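# Move bottle M9 from fridge bin to bench, shut door

## Task

Find the bottle marked M9 among the four in the refrigerator's bin, lift it out and set it upright on the bench. The other three must stay upright inside the refrigerator, and the refrigerator door must end up closed. If no bottle is marked M9, take none out, close the door, and press the CALL key on the operator panel until it latches down. A wrong call cannot be reversed.

## Robot and tools

Robot: two arms, left_arm and right_arm, each on its own carriage (left_rail, right_rail) sharing one floor track along y at x = 0. left_rail is always the +y one. Each base sits at x = 0, y = its carriage position_m, z = 0.04 m, facing +x. left_arm's fingers are rigid; right_arm's fingers can fold, so grip with the outer quarter of the pads near the fingertips, and avoid pushing fingertips straight into surfaces.

Scene frame (used in results): table top z = 0, +z up, +x the direction the arms face, +y to their left, y = 0 mid-track. The table starts at x = 0.17 m. Gripper fingers point along the gripper's own +z and close along its y. end_effector_position is the point between closed pads; fingertips extend about 33 mm past it at small gaps, 9 mm when wide open.

execute_actions(actions, cameras): runs actions in sequence. An action may hold "rows", "steps", "until", and device keys left_rail / right_rail. rows: up to 15 rows, each one control step (1/30 s). Every row is a single list of 18 numbers in [-1, 1] covering both arms: left dx, dy, dz, rx, ry, rz, left gripper position, force_limit, speed, then the same nine for the right arm. The six pose numbers are offsets, not poses: measured from that arm's Hand target at the start of the action, in the Hand target's own axes; every row counts from that same start, not from the previous row. 1.0 = 0.6 m or 180 degrees; rx, ry, rz form one rotation vector. Sending six zeros re-commands the current Hand target. steps: 1 to 450, at least the number of rows, default 15; after the last row the arm keeps heading to that row's target. For gentle motion, ramp offsets by about 0.01 per row. Orientation is clipped to 32 degrees from the measured one per step.

Gripper numbers: position +1 = open 140 mm, pads touch near -0.8, -1 = close until blocked. force_limit and speed (both start at +1) set grip force (roughly 14 N at -1 up to 58 N at +1 when closing slowly; faster closes squeeze much harder) and finger speed (about 30 to 250 mm/s). To leave a gripper unchanged, repeat its last three numbers; a 0 is a real command. After closing with -1, confirm object_status = 2 (0 moving, 1 blocked while opening, 2 blocked while closing, 3 reached target or pads met). position_measured is in counts: 3 open, 230 pads together.

until: ends an action once conditions on left_rail/right_rail fields hold, e.g. {"right_rail": {"position_status": ["!=", "moving"]}}, or {"all": {"status": "ended"}}. Numbers need a comparison (=, !=, <, <=, >, >=). It does not halt arms.

Rails: {"left_rail": {"position_m": x}} is an absolute carriage place (left -0.8 to 1.5 m, right -1.5 to 0.8 m); speed_m_s 0.01 to 1; acceleration_factor 0.1 to 1 (1.6 m/s2 times it); {"stop": true} brakes. Keep carriages at least 0.78 m apart. After sending, wait with an until action; let it arrive before aiming a gripper at a scene point. Rows never move carriages, but a target rides with its carriage. Statuses: moving, done, stopped, contact_stop, time_out, stopped_with_arm, stopped_for_other_arm, stopped_for_other_carriage; position_answer taken or not_taken (resend once standing). Any out-of-range value or unknown name rejects the whole call.

move(target, speed, blend, stop_force, zero, blocking, cameras): straight-line paths. target is one 18-number row in the same layout and frame as rows (offsets from the Hand target), or up to 15 rows, all counted from the same Hand targets. speed in m/s, 0.002 to 3.6, default 0.25. blend in m rounds corners of a list. stop_force 3 to 120 N ends an arm's path on contact; not reliable for light touches, tipping loose items, or while the gripper rotates. zero (default true) re-zeroes first. blocking=false returns after 0.5 s; then use wait or stop before new rows or moves. Result adds a move: line (done, off_target, held, fault, moving) and limits (paced, held). Paths do not avoid obstacles; keep paths away from an arm's own base.

wait(seconds 0 to 10); stop() brakes a running move; zoom_image(camera, region [x0,y0,x1,y1], max 504 px each side) enlarges one of cam_high, cam_low, cam_bench_left, cam_bench_mid, cam_bench_right, cam_left_wrist, cam_right_wrist (672x504); zero_wrist_force(arm); finished_scene(scene 1) ends irreversibly. Images come only when actions is empty or cameras are requested.

Results: per arm end_effector_position (m), quat wxyz, velocities, Hand target (the reference for the next offsets), Joint positions (rail m, then six joints in rad), Joint velocities, joint torques, Wrist force/torque in the end-effector axes, Tool commands, rail fields.

Avoid: dropping or flinging bottles, letting anything leave the table (including onto the track or metal strip), striking the fridge or door hard, pressing past firm contact (stiff arms fault), forces near 150 N or wrist torques near 24.3 N m, arms or a gripper touching the other arm, long stretched holds (motor heat), and pressing CALL unless no bottle reads M9.

Each tool is called after "Emit:" as name([rows], argument=value, ...), one row to a line, values as JSON.

## Session

Emit:
execute_actions(actions=[])

Scene clock: 0.00 s.
left_arm: end_effector_position=(+0.3456, +1.3675, +0.5800) position_measured=3 object_status=3 end_effector_quat_wxyz=(+0.000, +0.000, +1.000, +0.000) | right_arm: end_effector_position=(+0.3456, -1.3090, +0.5800) position_measured=3 object_status=3 end_effector_quat_wxyz=(+0.000, +0.000, +1.000, +0.000)
Joint positions: left_arm=[1.34 -0.316 -1.725 0.971 -0.816 -1.571 -0.316] | right_arm=[-1.336 -0.316 -1.725 0.971 -0.816 -1.571 -0.316]
Joint velocities: within noise
Joint torques (N m): no reading
Wrist force (N): no reading
Wrist torque (N m): no reading
Wrist force, peak (N): no reading
Hand target: left_arm +0.3456, +1.3675, +0.5800; +0.000, +0.000, +1.000, +0.000 | right_arm +0.3456, -1.3090, +0.5800; +0.000, +0.000, +1.000, +0.000
Tool commands: left_gripper/position=+1.0 left_gripper/force_limit=+1.0 left_gripper/speed=+1.0 right_gripper/position=+1.0 right_gripper/force_limit=+1.0 right_gripper/speed=+1.0
left_rail: position_m=1.340 position_status=done
right_rail: position_m=-1.336 position_status=done

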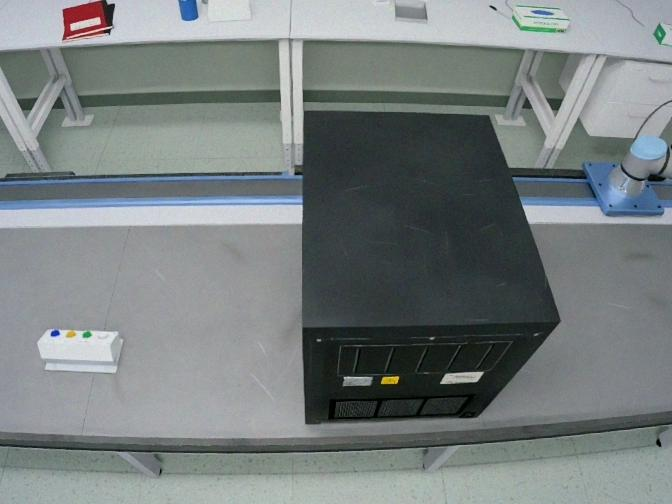

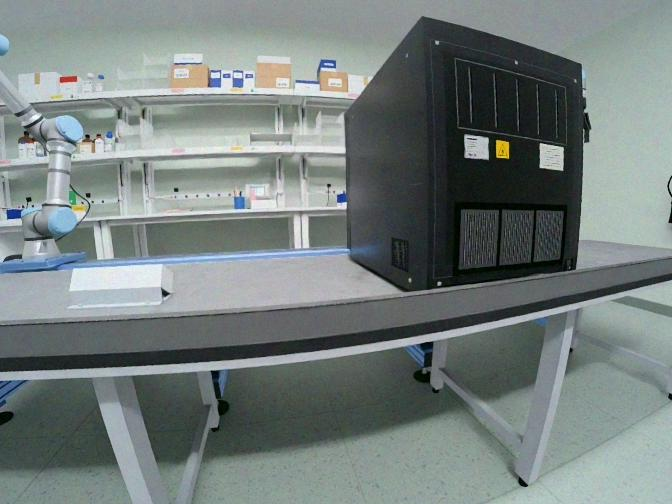

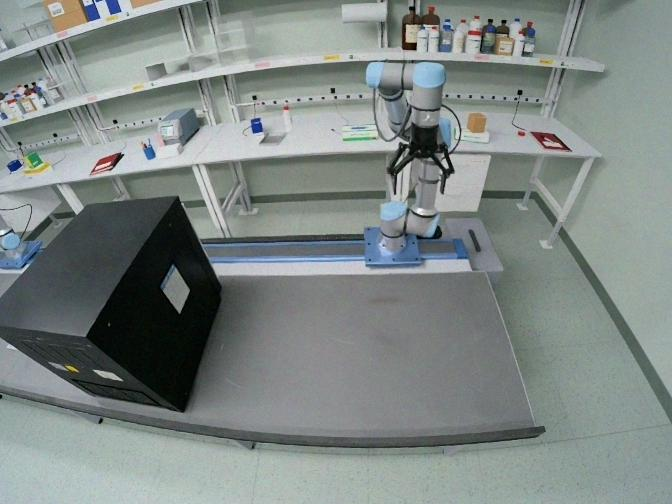

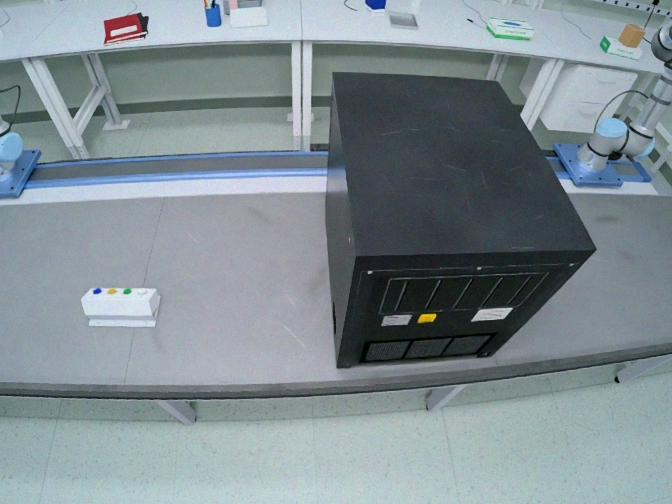

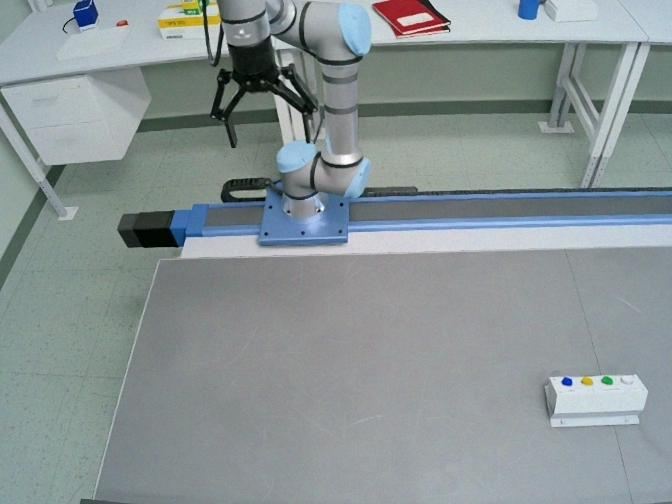

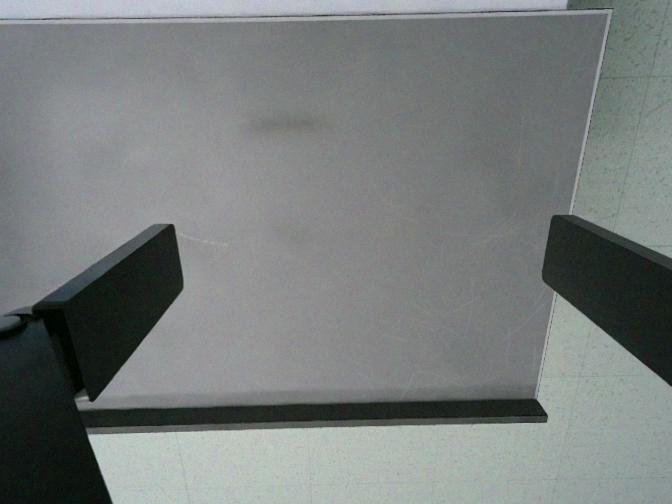

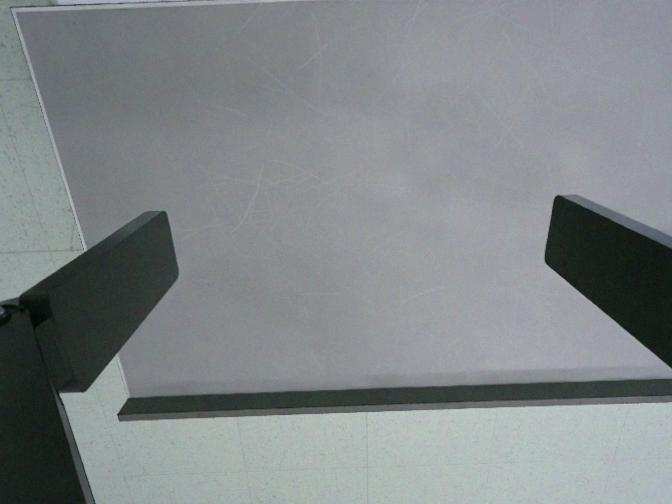

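Emit:
zoom_image(camera="cam_bench_left", region=[0, 180, 260, 430])

Emit:
zoom_image(camera="cam_high", region=[20, 300, 180, 400])

Emit:
zoom_image(camera="cam_bench_right", region=[480, 340, 672, 460])

Emit:
zoom_image(camera="cam_high", region=[290, 90, 570, 440])

Scaled by 1.938 from the camera's 672x504 image, which has a finer 960x720 frame.

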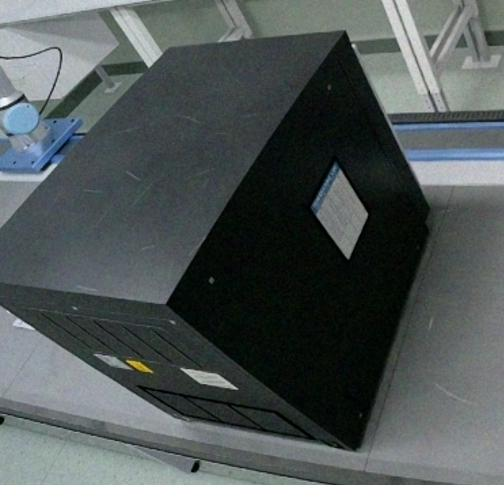

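Scaled by 3.150 from the camera's 672x504 image, which has a finer 960x720 frame.

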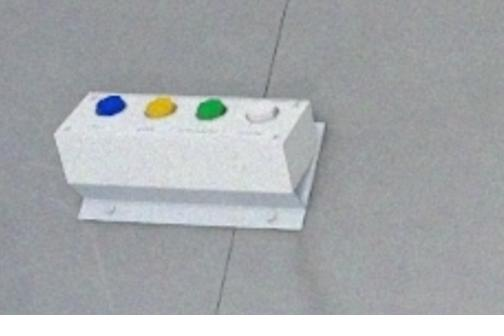

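Scaled by 2.625 from the camera's 672x504 image, which has a finer 960x720 frame.

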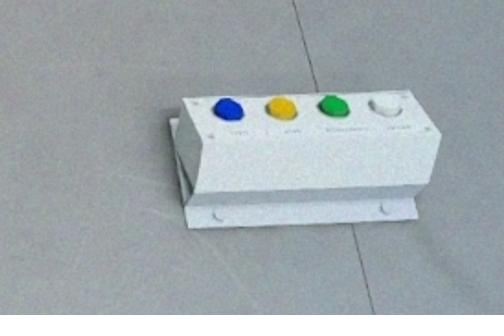

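Scaled by 1.440 from the camera's 672x504 image, which has a finer 960x720 frame.

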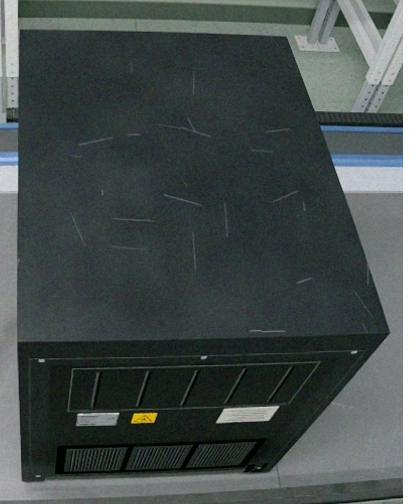

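Emit:
execute_actions([
  {"right_rail": {"position_m": -0.55, "speed_m_s": 0.6, "acceleration_factor": 0.5}, "steps": 150, "until": {"right_rail": {"position_status": ["!=", "moving"]}}},
])

Scene clock: 150.53 s.
left_arm: end_effector_position=(+0.3456, +1.3675, +0.5800) position_measured=3 object_status=3 end_effector_quat_wxyz=(+0.000, +0.000, +1.000, +0.000) | right_arm: end_effector_position=(+0.3456, -0.5228, +0.5800) position_measured=3 object_status=3 end_effector_quat_wxyz=(+0.000, +0.000, +1.000, +0.000)
Joint positions: left_arm=[1.34 -0.316 -1.725 0.971 -0.816 -1.571 -0.316] | right_arm=[-0.55 -0.316 -1.725 0.971 -0.816 -1.571 -0.316]
Joint torques (N m): left_arm=[-0.03 -13.6 -18.64 -3.08 -0.09 0.18] | right_arm=[0.84 -12.74 -17.57 -2.8 -0.11 -0.18]
Wrist force (N): left_arm=[0.0 0.1 0.1] | right_arm=[0.1 0.3 -0.1]
Wrist torque (N m): left_arm=[0.03 -0.01 0.01] | right_arm=[0.07 -0.01 0.00]
Wrist force, peak (N): left_arm=[0.5 -0.2 0.0] | right_arm=[-0.1 1.7 0.0]
Hand target: left_arm +0.3456, +1.3675, +0.5800; +0.000, +0.000, +1.000, +0.000 | right_arm +0.3456, -0.5228, +0.5800; +0.000, +0.000, +1.000, +0.000
Tool commands: left_gripper/position=+1.0 left_gripper/force_limit=+1.0 left_gripper/speed=+1.0 right_gripper/position=+1.0 right_gripper/force_limit=+1.0 right_gripper/speed=+1.0
left_rail: position_m=1.340 position_status=done
right_rail: position_m=-0.550 speed_m_s=0.60 position_status=done

Emit:
move(target=[0,0,0,0,0,0,1,1,1,0.6093,0.9547,0.2667,-0.4599,0.1674,0.6568,1,1,1], speed=0.3, cameras=["all"])

Scene clock: 167.27 s.
left_arm: end_effector_position=(+0.3456, +1.3675, +0.5800) position_measured=3 object_status=3 end_effector_quat_wxyz=(+0.000, +0.000, +1.000, +0.000) | right_arm: end_effector_position=(-0.0200, +0.0501, +0.4200) position_measured=3 object_status=3 end_effector_quat_wxyz=(-0.196, +0.770, +0.280, +0.539)
Joint positions: left_arm=[1.34 -0.316 -1.725 0.971 -0.816 -1.571 -0.316] | right_arm=[-0.55 -0.754 -3.318 1.392 0.042 -0.368 1.904]
Joint torques (N m): left_arm=[-0.17 -12.75 -18.47 -3.25 -0.2 0.16] | right_arm=[-7.67 42.97 -3.73 -4.75 -0.54 2.3]
Wrist force (N): left_arm=[0.2 -0.1 0.2] | right_arm=[1.5 -1.7 -2.3]
Wrist torque (N m): left_arm=[-0.02 -0.03 0.00] | right_arm=[-0.56 0.21 0.12]
Wrist force, peak (N): left_arm=[0.2 -0.3 0.3] | right_arm=[1.0 -2.6 -2.4]
Hand target: left_arm +0.3456, +1.3675, +0.5800; +0.000, +0.000, +1.000, +0.000 | right_arm -0.0200, +0.0501, +0.4200; -0.196, +0.770, +0.280, +0.539
Off the commanded pose: left_arm 0.000 m, 0 deg | right_arm 0.000 m, 0 deg.
left_rail: position_m=1.340 position_status=done
right_rail: position_m=-0.550 speed_m_s=0.60 position_status=done
shoulder posture changed (right arm): the wrist came as close to joint 2's axis as it can, and the arm is now in the other of its two shoulder postures.
move: done

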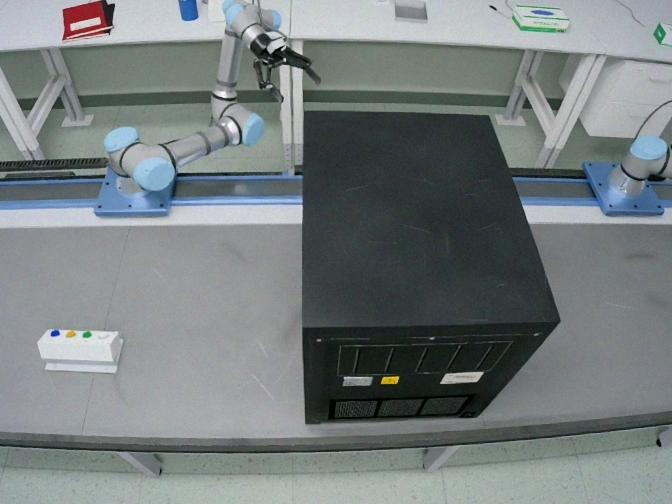

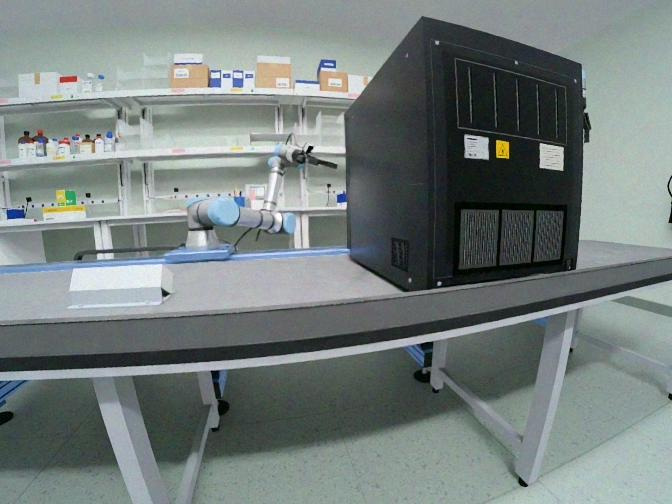

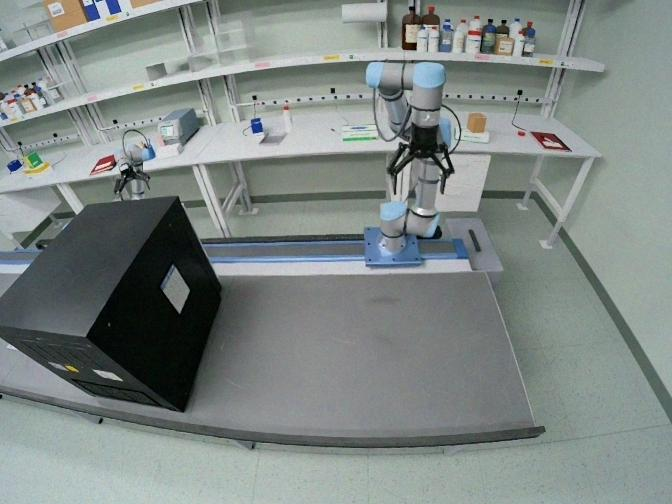

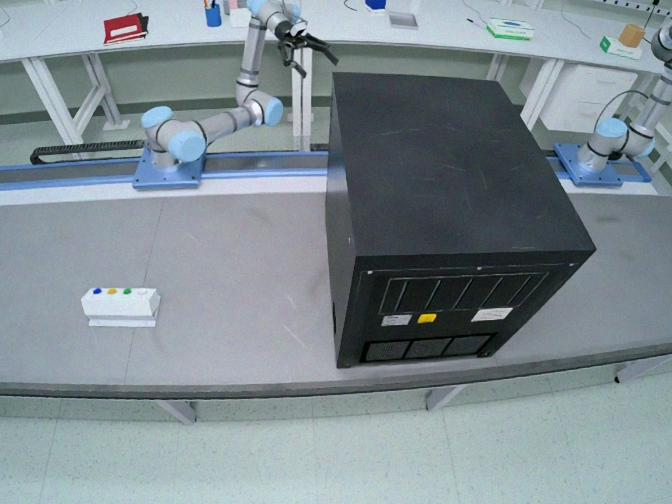

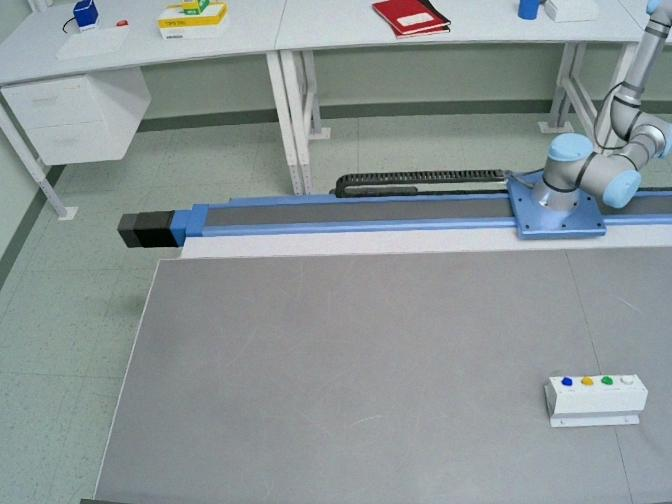

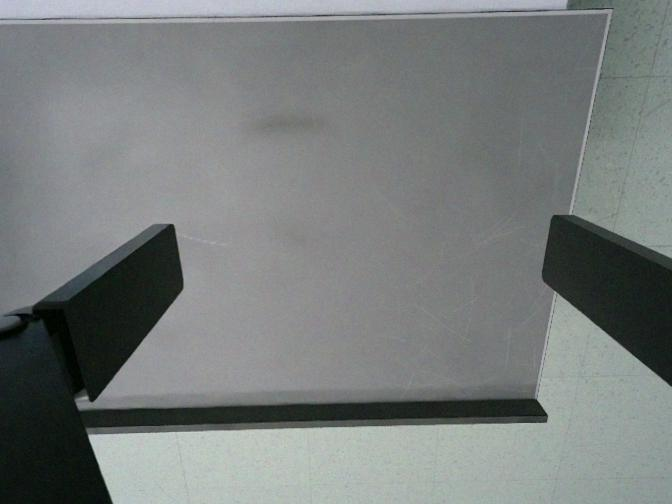

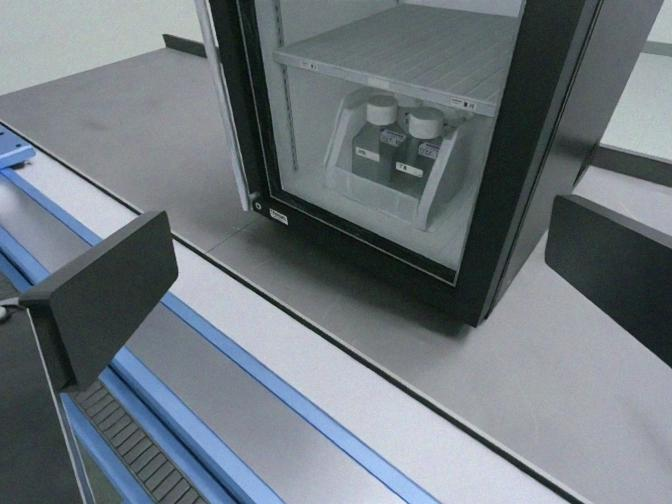

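Emit:
zoom_image(camera="cam_right_wrist", region=[180, 0, 600, 315])

Emit:
zoom_image(camera="cam_right_wrist", region=[310, 70, 500, 240])

Emit:
zoom_image(camera="cam_right_wrist", region=[190, 120, 320, 240])

Scaled by 1.200 from the camera's 672x504 image, which has a finer 960x720 frame.

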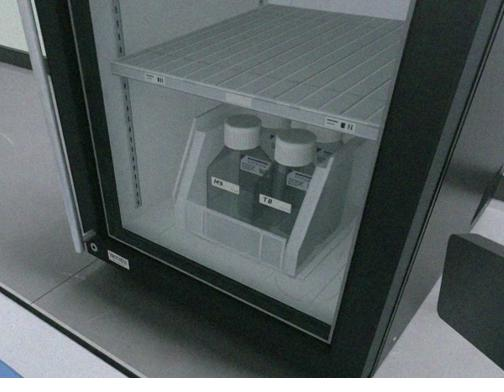

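Scaled by 2.653 from the camera's 672x504 image, which has a finer 960x720 frame.

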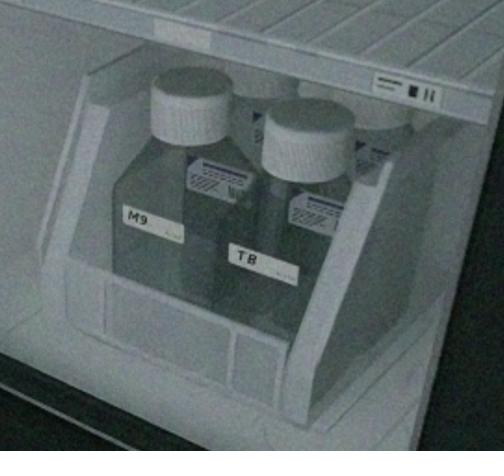

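Scaled by 3.877 from the camera's 672x504 image, which has a finer 960x720 frame.

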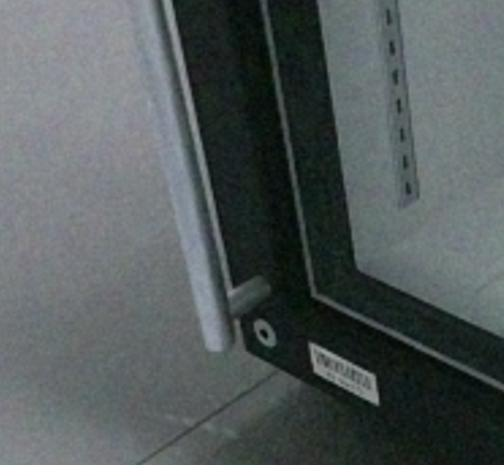

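Emit:
execute_actions([
  {"right_rail": {"position_m": -0.2, "speed_m_s": 0.5, "acceleration_factor": 0.4}, "steps": 150, "until": {"right_rail": {"position_status": ["!=", "moving"]}}},
])

Emit:
move(target=[0,0,0,0,0,0,1,1,1,-0.2813,-0.0116,-0.1882,-0.2199,0.1065,0.0388,1,1,1], speed=0.25, cameras=["cam_right_wrist", "cam_high", "cam_bench_left"])

Scene clock: 243.63 s.
left_arm: end_effector_position=(+0.3456, +1.3675, +0.5800) position_measured=3 object_status=3 end_effector_quat_wxyz=(+0.000, +0.000, +1.000, +0.000) | right_arm: end_effector_position=(-0.0200, +0.4001, +0.4200) position_measured=3 object_status=3 end_effector_quat_wxyz=(-0.196, +0.770, +0.280, +0.539)
Joint positions: left_arm=[1.34 -0.316 -1.725 0.971 -0.816 -1.571 -0.316] | right_arm=[-0.2 -0.754 -3.318 1.392 0.042 -0.368 1.904]
Joint torques (N m): left_arm=[0.21 -12.72 -18.71 -3.45 -0.3 0.12] | right_arm=[-0.78 49.61 5.05 -4.28 0.49 2.32]
Wrist force (N): left_arm=[0.2 -0.4 -0.1] | right_arm=[1.4 -1.3 -2.3]
Wrist torque (N m): left_arm=[-0.09 -0.05 0.00] | right_arm=[-0.48 0.20 0.12]
Wrist force, peak (N): left_arm=[0.3 -0.5 0.1] | right_arm=[2.0 -2.3 -1.8]
Hand target: left_arm +0.3456, +1.3675, +0.5800; +0.000, +0.000, +1.000, +0.000 | right_arm -0.0200, +0.4001, +0.4200; -0.196, +0.770, +0.280, +0.539
Tool commands: left_gripper/position=+1.0 left_gripper/force_limit=+1.0 left_gripper/speed=+1.0 right_gripper/position=+1.0 right_gripper/force_limit=+1.0 right_gripper/speed=+1.0
Off the commanded pose: left_arm 0.000 m, 0 deg | right_arm 0.000 m, 0 deg.
left_rail: position_m=1.340 position_status=done
right_rail: position_m=-0.200 speed_m_s=0.50 position_status=done

Scene clock: 245.03 s.
left_arm: end_effector_position=(+0.3456, +1.3675, +0.5800) position_measured=3 object_status=3 end_effector_quat_wxyz=(+0.000, +0.000, +1.000, +0.000) | right_arm: end_effector_position=(-0.0668, +0.3650, +0.3784) position_measured=3 object_status=3 end_effector_quat_wxyz=(-0.127, +0.766, +0.196, +0.600)
Joint positions: left_arm=[1.34 -0.316 -1.725 0.971 -0.816 -1.571 -0.316] | right_arm=[-0.2 -0.662 -3.562 1.475 -0.521 -0.511 2.625]
Joint torques (N m): left_arm=[0.46 -12.66 -18.57 -3.44 -0.39 0.21] | right_arm=[-9.8 60.37 -0.77 -0.55 3.22 -2]
Wrist force (N): left_arm=[0.1 -0.4 0.0] | right_arm=[1.6 -1.4 -2.2]
Wrist torque (N m): left_arm=[-0.08 -0.03 0.01] | right_arm=[-0.53 0.18 0.19]
Wrist force, peak (N): left_arm=[0.4 -0.1 0.2] | right_arm=[-5.4 -3.7 -6.1]
Hand target: left_arm +0.3456, +1.3675, +0.5800; +0.000, +0.000, +1.000, +0.000 | right_arm -0.0668, +0.3650, +0.3784; -0.127, +0.766, +0.196, +0.600 (not the last commanded pose)
Off the commanded pose: left_arm 0.000 m, 0 deg | right_arm 0.131 m, 30 deg.
left_rail: position_m=1.340 position_status=done
right_rail: position_m=-0.200 speed_m_s=0.50 position_status=done
move: held (right_arm; a check stopped the path); limits=held
pose unreachable (right arm): on one or more control steps of this call, first in action 0 (counted from 0), this arm could not follow its commanded pose, so it was not sent that pose on those steps. It may still have moved: this result reports where it is.
cause: moving toward the commanded pose would bring a part of the arm (just beyond joint 3 (shoulder lift)) too close to the robot's own body.
Images, in order (width x height): cam_high 672x504, cam_bench_left 672x504, cam_right_wrist 672x504.

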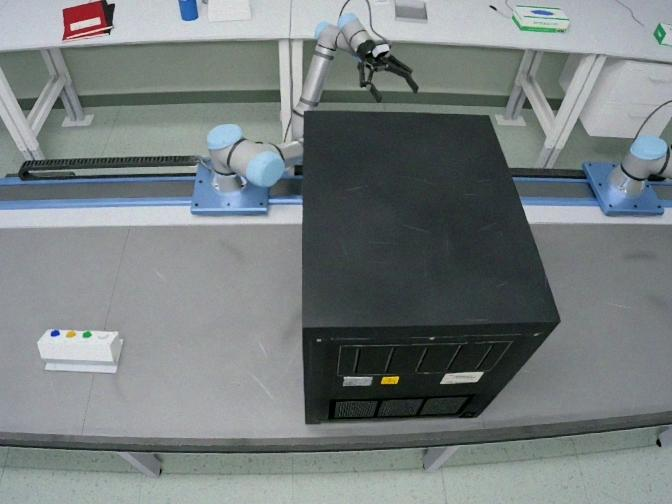

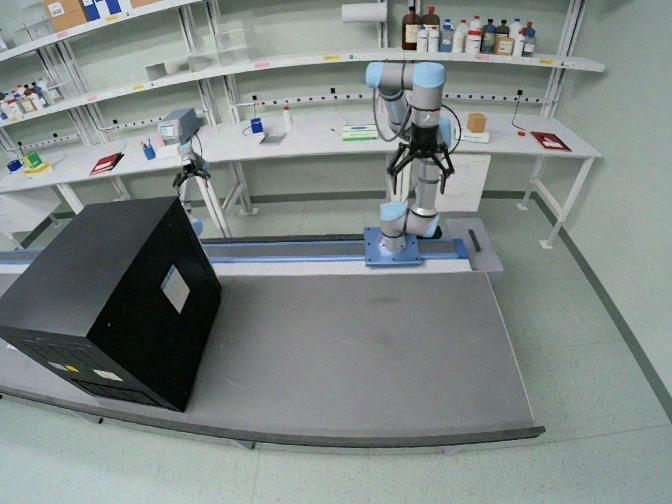

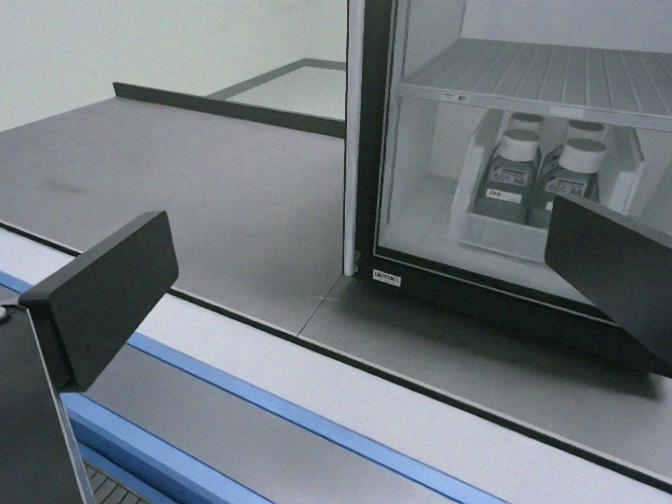

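Emit:
zoom_image(camera="cam_right_wrist", region=[330, 0, 672, 400])

Emit:
zoom_image(camera="cam_right_wrist", region=[440, 90, 640, 290])

Scaled by 1.260 from the camera's 672x504 image, which has a finer 960x720 frame.

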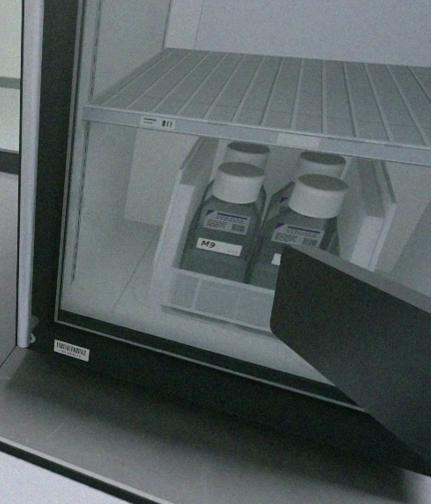

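Scaled by 2.520 from the camera's 672x504 image, which has a finer 960x720 frame.

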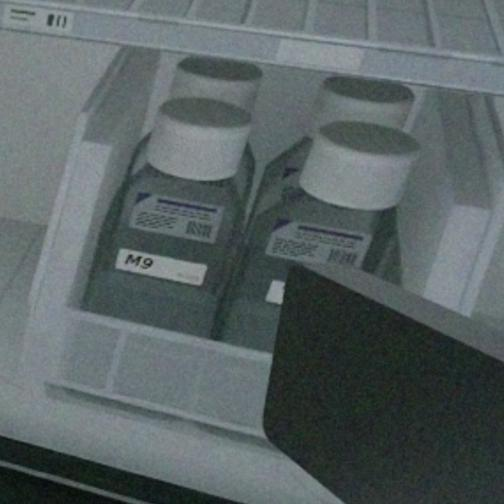

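Emit:
move(target=[0,0,0,0,0,0,1,1,1,0.0917,-0.0140,0.0755,0.0763,-0.0370,-0.0135,1,1,1], speed=0.2)

Emit:
execute_actions([
  {"right_rail": {"position_m": -0.75, "speed_m_s": 0.5, "acceleration_factor": 0.4}, "steps": 150, "until": {"right_rail": {"position_status": ["!=", "moving"]}}},
])

Scene clock: 454.17 s.
left_arm: end_effector_position=(+0.3456, +1.3675, +0.5800) position_measured=3 object_status=3 end_effector_quat_wxyz=(+0.000, +0.000, +1.000, +0.000) | right_arm: end_effector_position=(-0.0200, +0.4000, +0.4200) position_measured=3 object_status=3 end_effector_quat_wxyz=(-0.193, +0.774, +0.289, +0.529)
Joint positions: left_arm=[1.34 -0.316 -1.725 0.971 -0.816 -1.571 -0.316] | right_arm=[-0.2 -0.759 -3.29 1.372 0.09 -0.387 1.842]
Joint torques (N m): left_arm=[0.22 -12.18 -18.37 -3.57 -0.3 0.19] | right_arm=[-8.9 61.89 -4.56 -1.06 -0.46 -1.76]
Wrist force (N): left_arm=[0.1 -0.2 0.1] | right_arm=[1.5 -1.6 -2.1]
Wrist torque (N m): left_arm=[-0.03 -0.04 0.01] | right_arm=[-0.54 0.14 0.20]
Wrist force, peak (N): left_arm=[0.3 -0.4 0.2] | right_arm=[2.0 -1.7 -2.6]
Hand target: left_arm +0.3456, +1.3675, +0.5800; +0.000, +0.000, +1.000, +0.000 | right_arm -0.0200, +0.4000, +0.4200; -0.193, +0.774, +0.289, +0.529
Off the commanded pose: left_arm 0.000 m, 0 deg | right_arm 0.000 m, 0 deg.
left_rail: position_m=1.340 position_status=done
right_rail: position_m=-0.200 speed_m_s=0.50 position_status=done
move: done

Scene clock: 456.33 s.
left_arm: end_effector_position=(+0.3456, +1.3675, +0.5800) position_measured=3 object_status=3 end_effector_quat_wxyz=(+0.000, +0.000, +1.000, +0.000) | right_arm: end_effector_position=(-0.0200, -0.1500, +0.4200) position_measured=3 object_status=3 end_effector_quat_wxyz=(-0.193, +0.774, +0.289, +0.529)
Joint positions: left_arm=[1.34 -0.316 -1.725 0.971 -0.816 -1.571 -0.316] | right_arm=[-0.75 -0.759 -3.29 1.372 0.09 -0.388 1.841]
Joint torques (N m): left_arm=[0.3 -12.73 -18.98 -3.65 -0.43 0.16] | right_arm=[6.69 55.2 6.07 -1.57 0.14 -1.83]
Wrist force (N): left_arm=[0.0 -0.3 0.0] | right_arm=[1.4 -1.6 -2.2]
Wrist torque (N m): left_arm=[-0.06 0.00 0.00] | right_arm=[-0.54 0.16 0.19]
Wrist force, peak (N): left_arm=[0.4 -0.3 0.2] | right_arm=[2.2 -2.2 -1.8]
Hand target: left_arm +0.3456, +1.3675, +0.5800; +0.000, +0.000, +1.000, +0.000 | right_arm -0.0200, -0.1500, +0.4200; -0.193, +0.774, +0.289, +0.529
Tool commands: left_gripper/position=+1.0 left_gripper/force_limit=+1.0 left_gripper/speed=+1.0 right_gripper/position=+1.0 right_gripper/force_limit=+1.0 right_gripper/speed=+1.0
Off the commanded pose: left_arm 0.000 m, 0 deg | right_arm 0.000 m, 0 deg.
left_rail: position_m=1.340 position_status=done
right_rail: position_m=-0.750 speed_m_s=0.50 position_status=done

Emit:
move(target=[0,0,0,0,0,0,1,1,1,0.0912,0.5612,-0.1218,0.2247,-0.0820,-0.3288,1,1,1], speed=0.25)

Emit:
move(target=[0,0,0,0,0,0,1,1,1,-0.4178,0.1632,-0.3705,0.2247,-0.0820,-0.3288,1,1,1], speed=0.25, cameras=["cam_bench_right"])

Scene clock: 484.60 s.
left_arm: end_effector_position=(+0.3456, +1.3675, +0.5800) position_measured=3 object_status=3 end_effector_quat_wxyz=(+0.000, +0.000, +1.000, +0.000) | right_arm: end_effector_position=(+0.1604, -0.4342, +0.5005) position_measured=3 object_status=3 end_effector_quat_wxyz=(-0.102, +0.491, +0.788, +0.357)
Joint positions: left_arm=[1.34 -0.316 -1.725 0.971 -0.816 -1.571 -0.316] | right_arm=[-0.75 -1.215 -2.523 1.486 0.12 -1.15 -0.245]
Joint torques (N m): left_arm=[0.29 -11.71 -18.66 -3.72 -0.41 0.19] | right_arm=[12.75 21.22 -2.26 -2.6 2.68 2.19]
Wrist force (N): left_arm=[0.2 -0.2 0.0] | right_arm=[0.6 -0.5 -1.0]
Wrist torque (N m): left_arm=[-0.03 -0.05 0.01] | right_arm=[-0.37 0.14 -0.08]
Wrist force, peak (N): left_arm=[0.5 -0.2 -0.1] | right_arm=[1.2 -3.2 -2.4]
Hand target: left_arm +0.3456, +1.3675, +0.5800; +0.000, +0.000, +1.000, +0.000 | right_arm +0.1604, -0.4342, +0.5005; -0.102, +0.491, +0.788, +0.357 (not the last commanded pose)
Off the commanded pose: left_arm 0.000 m, 0 deg | right_arm 0.003 m, 4 deg.
left_rail: position_m=1.340 position_status=done
right_rail: position_m=-0.750 speed_m_s=0.50 position_status=done
move: held (right_arm; a check stopped the path); limits=held
pose unreachable (right arm): on one or more control steps of this call, first in action 0 (counted from 0), this arm could not follow its commanded pose, so it was not sent that pose on those steps. It may still have moved: this result reports where it is.
cause: moving toward the commanded pose would bring two parts of the arm too close to each other (its gripper and another part of the arm, with joints 4 (elbow) to 7 (wrist 3) between them, 25 mm apart when it was first held).

Scene clock: 486.67 s.
left_arm: end_effector_position=(+0.3456, +1.3675, +0.5800) position_measured=3 object_status=3 end_effector_quat_wxyz=(+0.000, +0.000, +1.000, +0.000) | right_arm: end_effector_position=(+0.2375, -0.5747, +0.5380) position_measured=3 object_status=3 end_effector_quat_wxyz=(-0.023, +0.299, +0.932, +0.205)
Joint positions: left_arm=[1.34 -0.316 -1.725 0.971 -0.816 -1.571 -0.316] | right_arm=[-0.75 -2.247 -2.455 1.043 0.214 -1.757 -1.59]
Joint torques (N m): left_arm=[0.4 -11.77 -18.22 -3.78 -0.5 0.21] | right_arm=[12.75 40.08 5.03 -2.12 1.6 2.15]
Wrist force (N): left_arm=[0.2 0.0 -0.1] | right_arm=[0.6 0.1 -0.3]
Wrist torque (N m): left_arm=[0.00 -0.04 0.01] | right_arm=[-0.14 -0.02 -0.12]
Wrist force, peak (N): left_arm=[0.4 -0.1 0.2] | right_arm=[-7.0 0.0 -1.3]
Hand target: left_arm +0.3456, +1.3675, +0.5800; +0.000, +0.000, +1.000, +0.000 | right_arm +0.2375, -0.5747, +0.5380; -0.023, +0.299, +0.932, +0.205 (not the last commanded pose)
Off the commanded pose: left_arm 0.000 m, 0 deg | right_arm 0.184 m, 40 deg.
left_rail: position_m=1.340 position_status=done
right_rail: position_m=-0.750 speed_m_s=0.50 position_status=done
move: held (right_arm; a check stopped the path); limits=held
pose unreachable (right arm): on one or more control steps of this call, first in action 0 (counted from 0), this arm could not follow its commanded pose, so it was not sent that pose on those steps. It may still have moved: this result reports where it is.
cause: moving toward the commanded pose would bring two parts of the arm too close to each other (its gripper and another part of the arm, with joints 5 (wrist 1) to 7 (wrist 3) between them, 17 mm apart when it was first held).
Images, in order (width x height): cam_bench_right 672x504.

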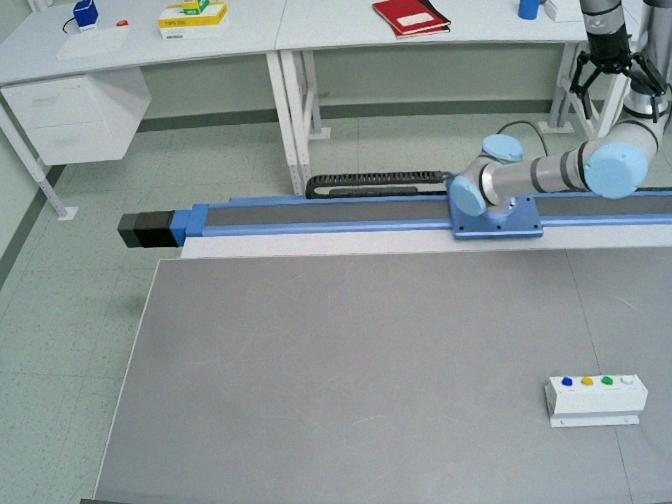

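Emit:
move(target=[0,0,0,0,0,0,1,1,1,0.079,-0.8521,-0.3288,0,0,0,1,1,1], speed=0.2, cameras=["cam_bench_right"])

Scene clock: 541.50 s.
left_arm: end_effector_position=(+0.3456, +1.3675, +0.5800) position_measured=3 object_status=3 end_effector_quat_wxyz=(+0.000, +0.000, +1.000, +0.000) | right_arm: end_effector_position=(-0.1069, -1.0036, +0.5386) position_measured=3 object_status=3 end_effector_quat_wxyz=(-0.023, +0.299, +0.932, +0.205)
Joint positions: left_arm=[1.34 -0.316 -1.725 0.971 -0.816 -1.571 -0.316] | right_arm=[-0.75 -2.248 -1.647 1.009 -0.561 -1.758 -1.591]
Joint torques (N m): left_arm=[0.34 -11.67 -18.58 -3.94 -0.51 0.12] | right_arm=[12.18 -8.71 -29.6 0.02 1.42 2.15]
Wrist force (N): left_arm=[0.0 -0.1 0.1] | right_arm=[0.2 0.2 0.3]
Wrist torque (N m): left_arm=[-0.01 0.00 0.00] | right_arm=[-0.12 0.07 -0.11]
Wrist force, peak (N): left_arm=[0.7 0.0 -0.1] | right_arm=[0.6 -1.9 -0.6]
Hand target: left_arm +0.3456, +1.3675, +0.5800; +0.000, +0.000, +1.000, +0.000 | right_arm -0.1069, -1.0037, +0.5386; -0.023, +0.299, +0.932, +0.205
Off the commanded pose: left_arm 0.000 m, 0 deg | right_arm 0.000 m, 0 deg.
left_rail: position_m=1.340 position_status=done
right_rail: position_m=-0.750 speed_m_s=0.50 position_status=done
shoulder posture changed (right arm): the wrist came as close to joint 2's axis as it can, and the arm is now in the other of its two shoulder postures.
move: done
Images, in order (width x height): cam_bench_right 672x504.

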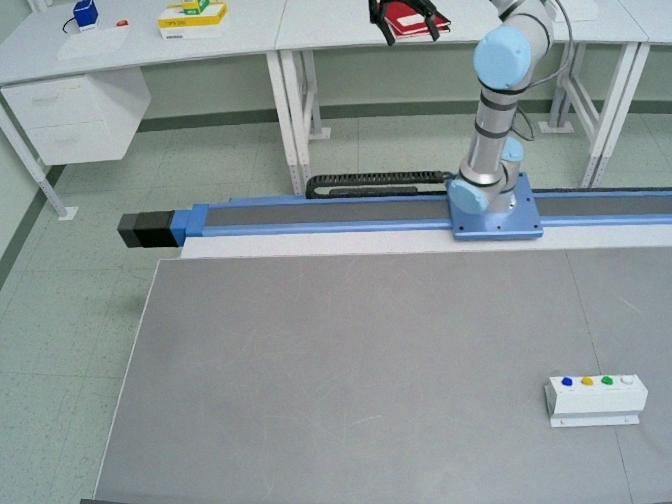

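Emit:
move([
  [0.4093,-0.7958,0.1333,0,0,0.5,1,1,1,0,0,0,0,0,0,1,1,1],
  [0.7427,-0.9167,0.3833,0.7071,0,-0.7071,1,1,1,0,0,0,0,0,0,1,1,1],
], speed=0.3, blend=[0.06, 0], cameras=["cam_bench_left", "cam_left_wrist"])

Scene clock: 605.37 s.
left_arm: end_effector_position=(-0.1000, +0.8175, +0.3501) position_measured=3 object_status=3 end_effector_quat_wxyz=(+0.000, +0.707, +0.000, +0.707) | right_arm: end_effector_position=(-0.1069, -1.0036, +0.5386) position_measured=3 object_status=3 end_effector_quat_wxyz=(-0.023, +0.299, +0.932, +0.205)
Joint positions: left_arm=[1.34 -2.439 -0.888 1.1 -0.212 -0.868 0] | right_arm=[-0.75 -2.248 -1.646 1.009 -0.561 -1.758 -1.591]
Joint torques (N m): left_arm=[-8.43 -34.23 -10.49 3.49 1.76 1.65] | right_arm=[11.43 -8 -28.9 0.04 1.42 2.27]
Wrist force (N): left_arm=[0.2 0.8 3.3] | right_arm=[0.5 0.4 -0.1]
Wrist torque (N m): left_arm=[0.22 -0.01 -0.15] | right_arm=[-0.10 0.01 -0.12]
Wrist force, peak (N): left_arm=[0.1 0.8 3.5] | right_arm=[0.6 0.3 -0.5]
Hand target: left_arm -0.1000, +0.8175, +0.3500; +0.000, +0.707, +0.000, +0.707 | right_arm -0.1069, -1.0036, +0.5386; -0.023, +0.299, +0.932, +0.205
Off the commanded pose: left_arm 0.000 m, 0 deg | right_arm 0.000 m, 0 deg.
left_rail: position_m=1.340 position_status=done
right_rail: position_m=-0.750 speed_m_s=0.50 position_status=done
move: done
Images, in order (width x height): cam_bench_left 672x504, cam_left_wrist 672x504.

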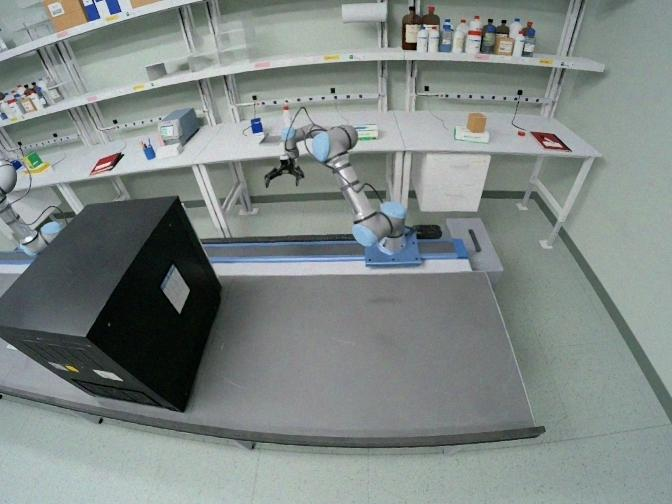

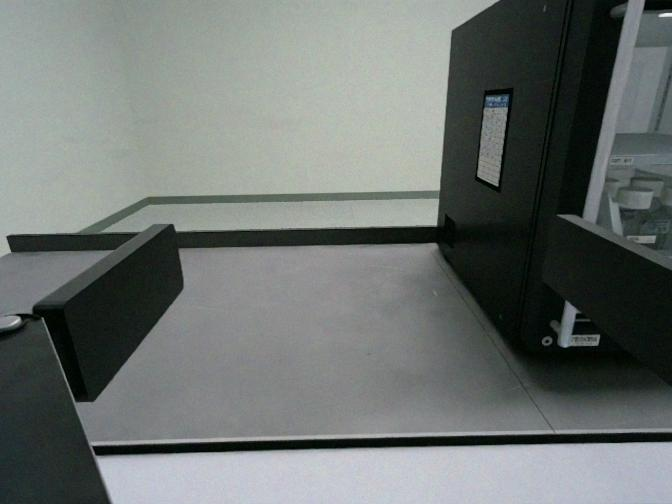

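Emit:
execute_actions([
  {"left_rail": {"position_m": 0.83, "speed_m_s": 0.5, "acceleration_factor": 0.4}, "steps": 150, "until": {"left_rail": {"position_status": ["!=", "moving"]}}},
], cameras=["cam_left_wrist"])

Emit:
zoom_image(camera="cam_left_wrist", region=[150, 0, 500, 262])

Emit:
zoom_image(camera="cam_left_wrist", region=[230, 120, 460, 292])

Scene clock: 614.93 s.
left_arm: end_effector_position=(-0.1000, +0.3072, +0.3500) position_measured=3 object_status=3 end_effector_quat_wxyz=(+0.000, +0.707, +0.000, +0.707) | right_arm: end_effector_position=(-0.1069, -1.0036, +0.5386) position_measured=3 object_status=3 end_effector_quat_wxyz=(-0.023, +0.299, +0.932, +0.205)
Joint positions: left_arm=[0.83 -2.439 -0.888 1.1 -0.212 -0.868 0] | right_arm=[-0.75 -2.248 -1.646 1.009 -0.561 -1.758 -1.591]
Joint torques (N m): left_arm=[2.3 -40.14 -17.91 0.6 -0.12 1.4] | right_arm=[11.79 -8.21 -28.76 0.1 1.38 2.22]
Wrist force (N): left_arm=[0.3 1.0 3.5] | right_arm=[0.1 0.1 -0.2]
Wrist torque (N m): left_arm=[0.27 -0.03 -0.15] | right_arm=[-0.14 0.08 -0.12]
Wrist force, peak (N): left_arm=[0.1 1.8 3.7] | right_arm=[0.7 0.3 -0.1]
Hand target: left_arm -0.1000, +0.3072, +0.3500; +0.000, +0.707, +0.000, +0.707 | right_arm -0.1069, -1.0036, +0.5386; -0.023, +0.299, +0.932, +0.205
Tool commands: left_gripper/position=+1.0 left_gripper/force_limit=+1.0 left_gripper/speed=+1.0 right_gripper/position=+1.0 right_gripper/force_limit=+1.0 right_gripper/speed=+1.0
Off the commanded pose: left_arm 0.000 m, 0 deg | right_arm 0.000 m, 0 deg.
left_rail: position_m=0.830 speed_m_s=0.50 position_status=done
right_rail: position_m=-0.750 speed_m_s=0.50 position_status=done
Images, in order (width x height): cam_left_wrist 672x504.

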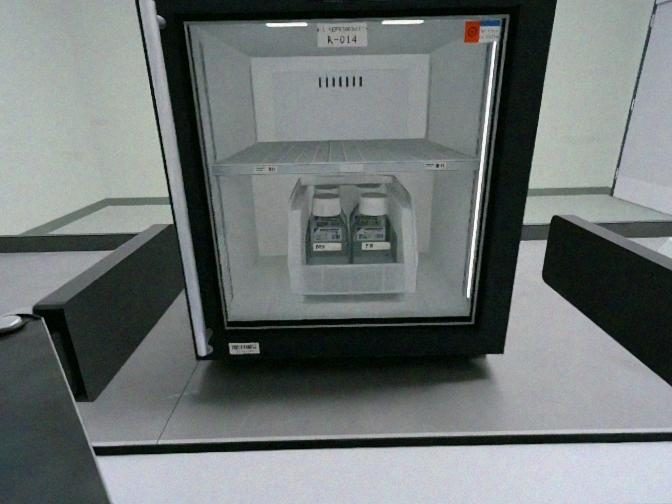

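Scaled by 1.440 from the camera's 672x504 image, which has a finer 960x720 frame.

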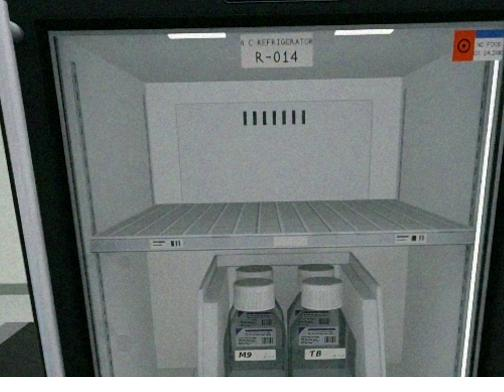

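Scaled by 2.191 from the camera's 672x504 image, which has a finer 960x720 frame.

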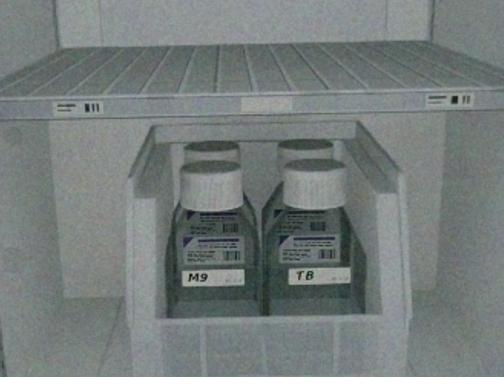

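Emit:
move(target=[-0.1717,0.0117,0.0833,0,0.1111,0,1,1,1,0,0,0,0,0,0,1,1,1], speed=0.2, cameras=["cam_left_wrist"])

Emit:
zoom_image(camera="cam_left_wrist", region=[200, 130, 480, 340])

Scene clock: 887.30 s.
left_arm: end_effector_position=(-0.0500, +0.3002, +0.2470) position_measured=3 object_status=3 end_effector_quat_wxyz=(+0.000, +0.574, +0.000, +0.819) | right_arm: end_effector_position=(-0.1069, -1.0036, +0.5386) position_measured=3 object_status=3 end_effector_quat_wxyz=(-0.023, +0.299, +0.932, +0.205)
Joint positions: left_arm=[0.83 -2.358 -0.637 1.251 -0.139 -0.845 -0.329] | right_arm=[-0.75 -2.248 -1.646 1.009 -0.561 -1.758 -1.591]
Joint torques (N m): left_arm=[6.84 -37.58 -23.37 4.63 -2.38 -0.92] | right_arm=[12.2 -8.52 -27.93 -0.3 1.11 2.13]
Wrist force (N): left_arm=[-0.8 1.1 4.2] | right_arm=[0.0 0.1 -0.2]
Wrist torque (N m): left_arm=[0.34 0.07 0.01] | right_arm=[-0.16 0.10 -0.11]
Wrist force, peak (N): left_arm=[-2.3 1.3 4.4] | right_arm=[0.6 0.6 -0.3]
Hand target: left_arm -0.0500, +0.3002, +0.2470; +0.000, +0.574, +0.000, +0.819 | right_arm -0.1069, -1.0036, +0.5386; -0.023, +0.299, +0.932, +0.205
Off the commanded pose: left_arm 0.000 m, 0 deg | right_arm 0.000 m, 0 deg.
left_rail: position_m=0.830 speed_m_s=0.50 position_status=done
right_rail: position_m=-0.750 speed_m_s=0.50 position_status=done
move: done
Images, in order (width x height): cam_left_wrist 672x504.

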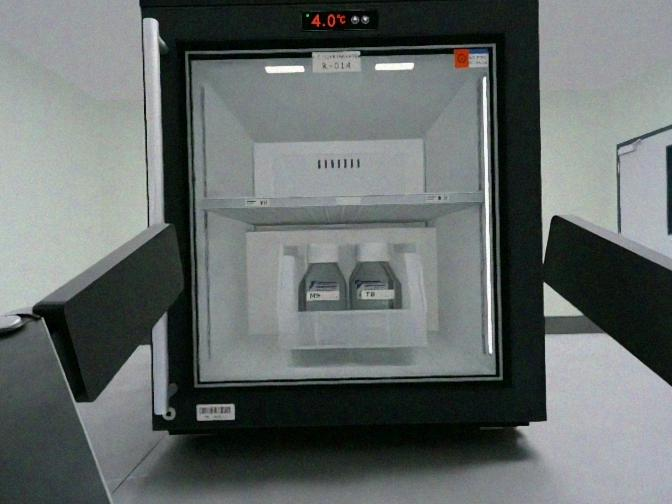

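Scaled by 1.800 from the camera's 672x504 image, which has a finer 960x720 frame.

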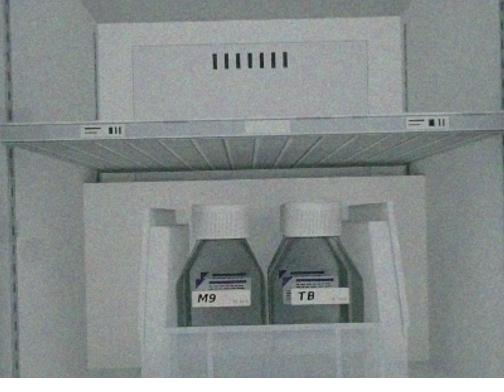

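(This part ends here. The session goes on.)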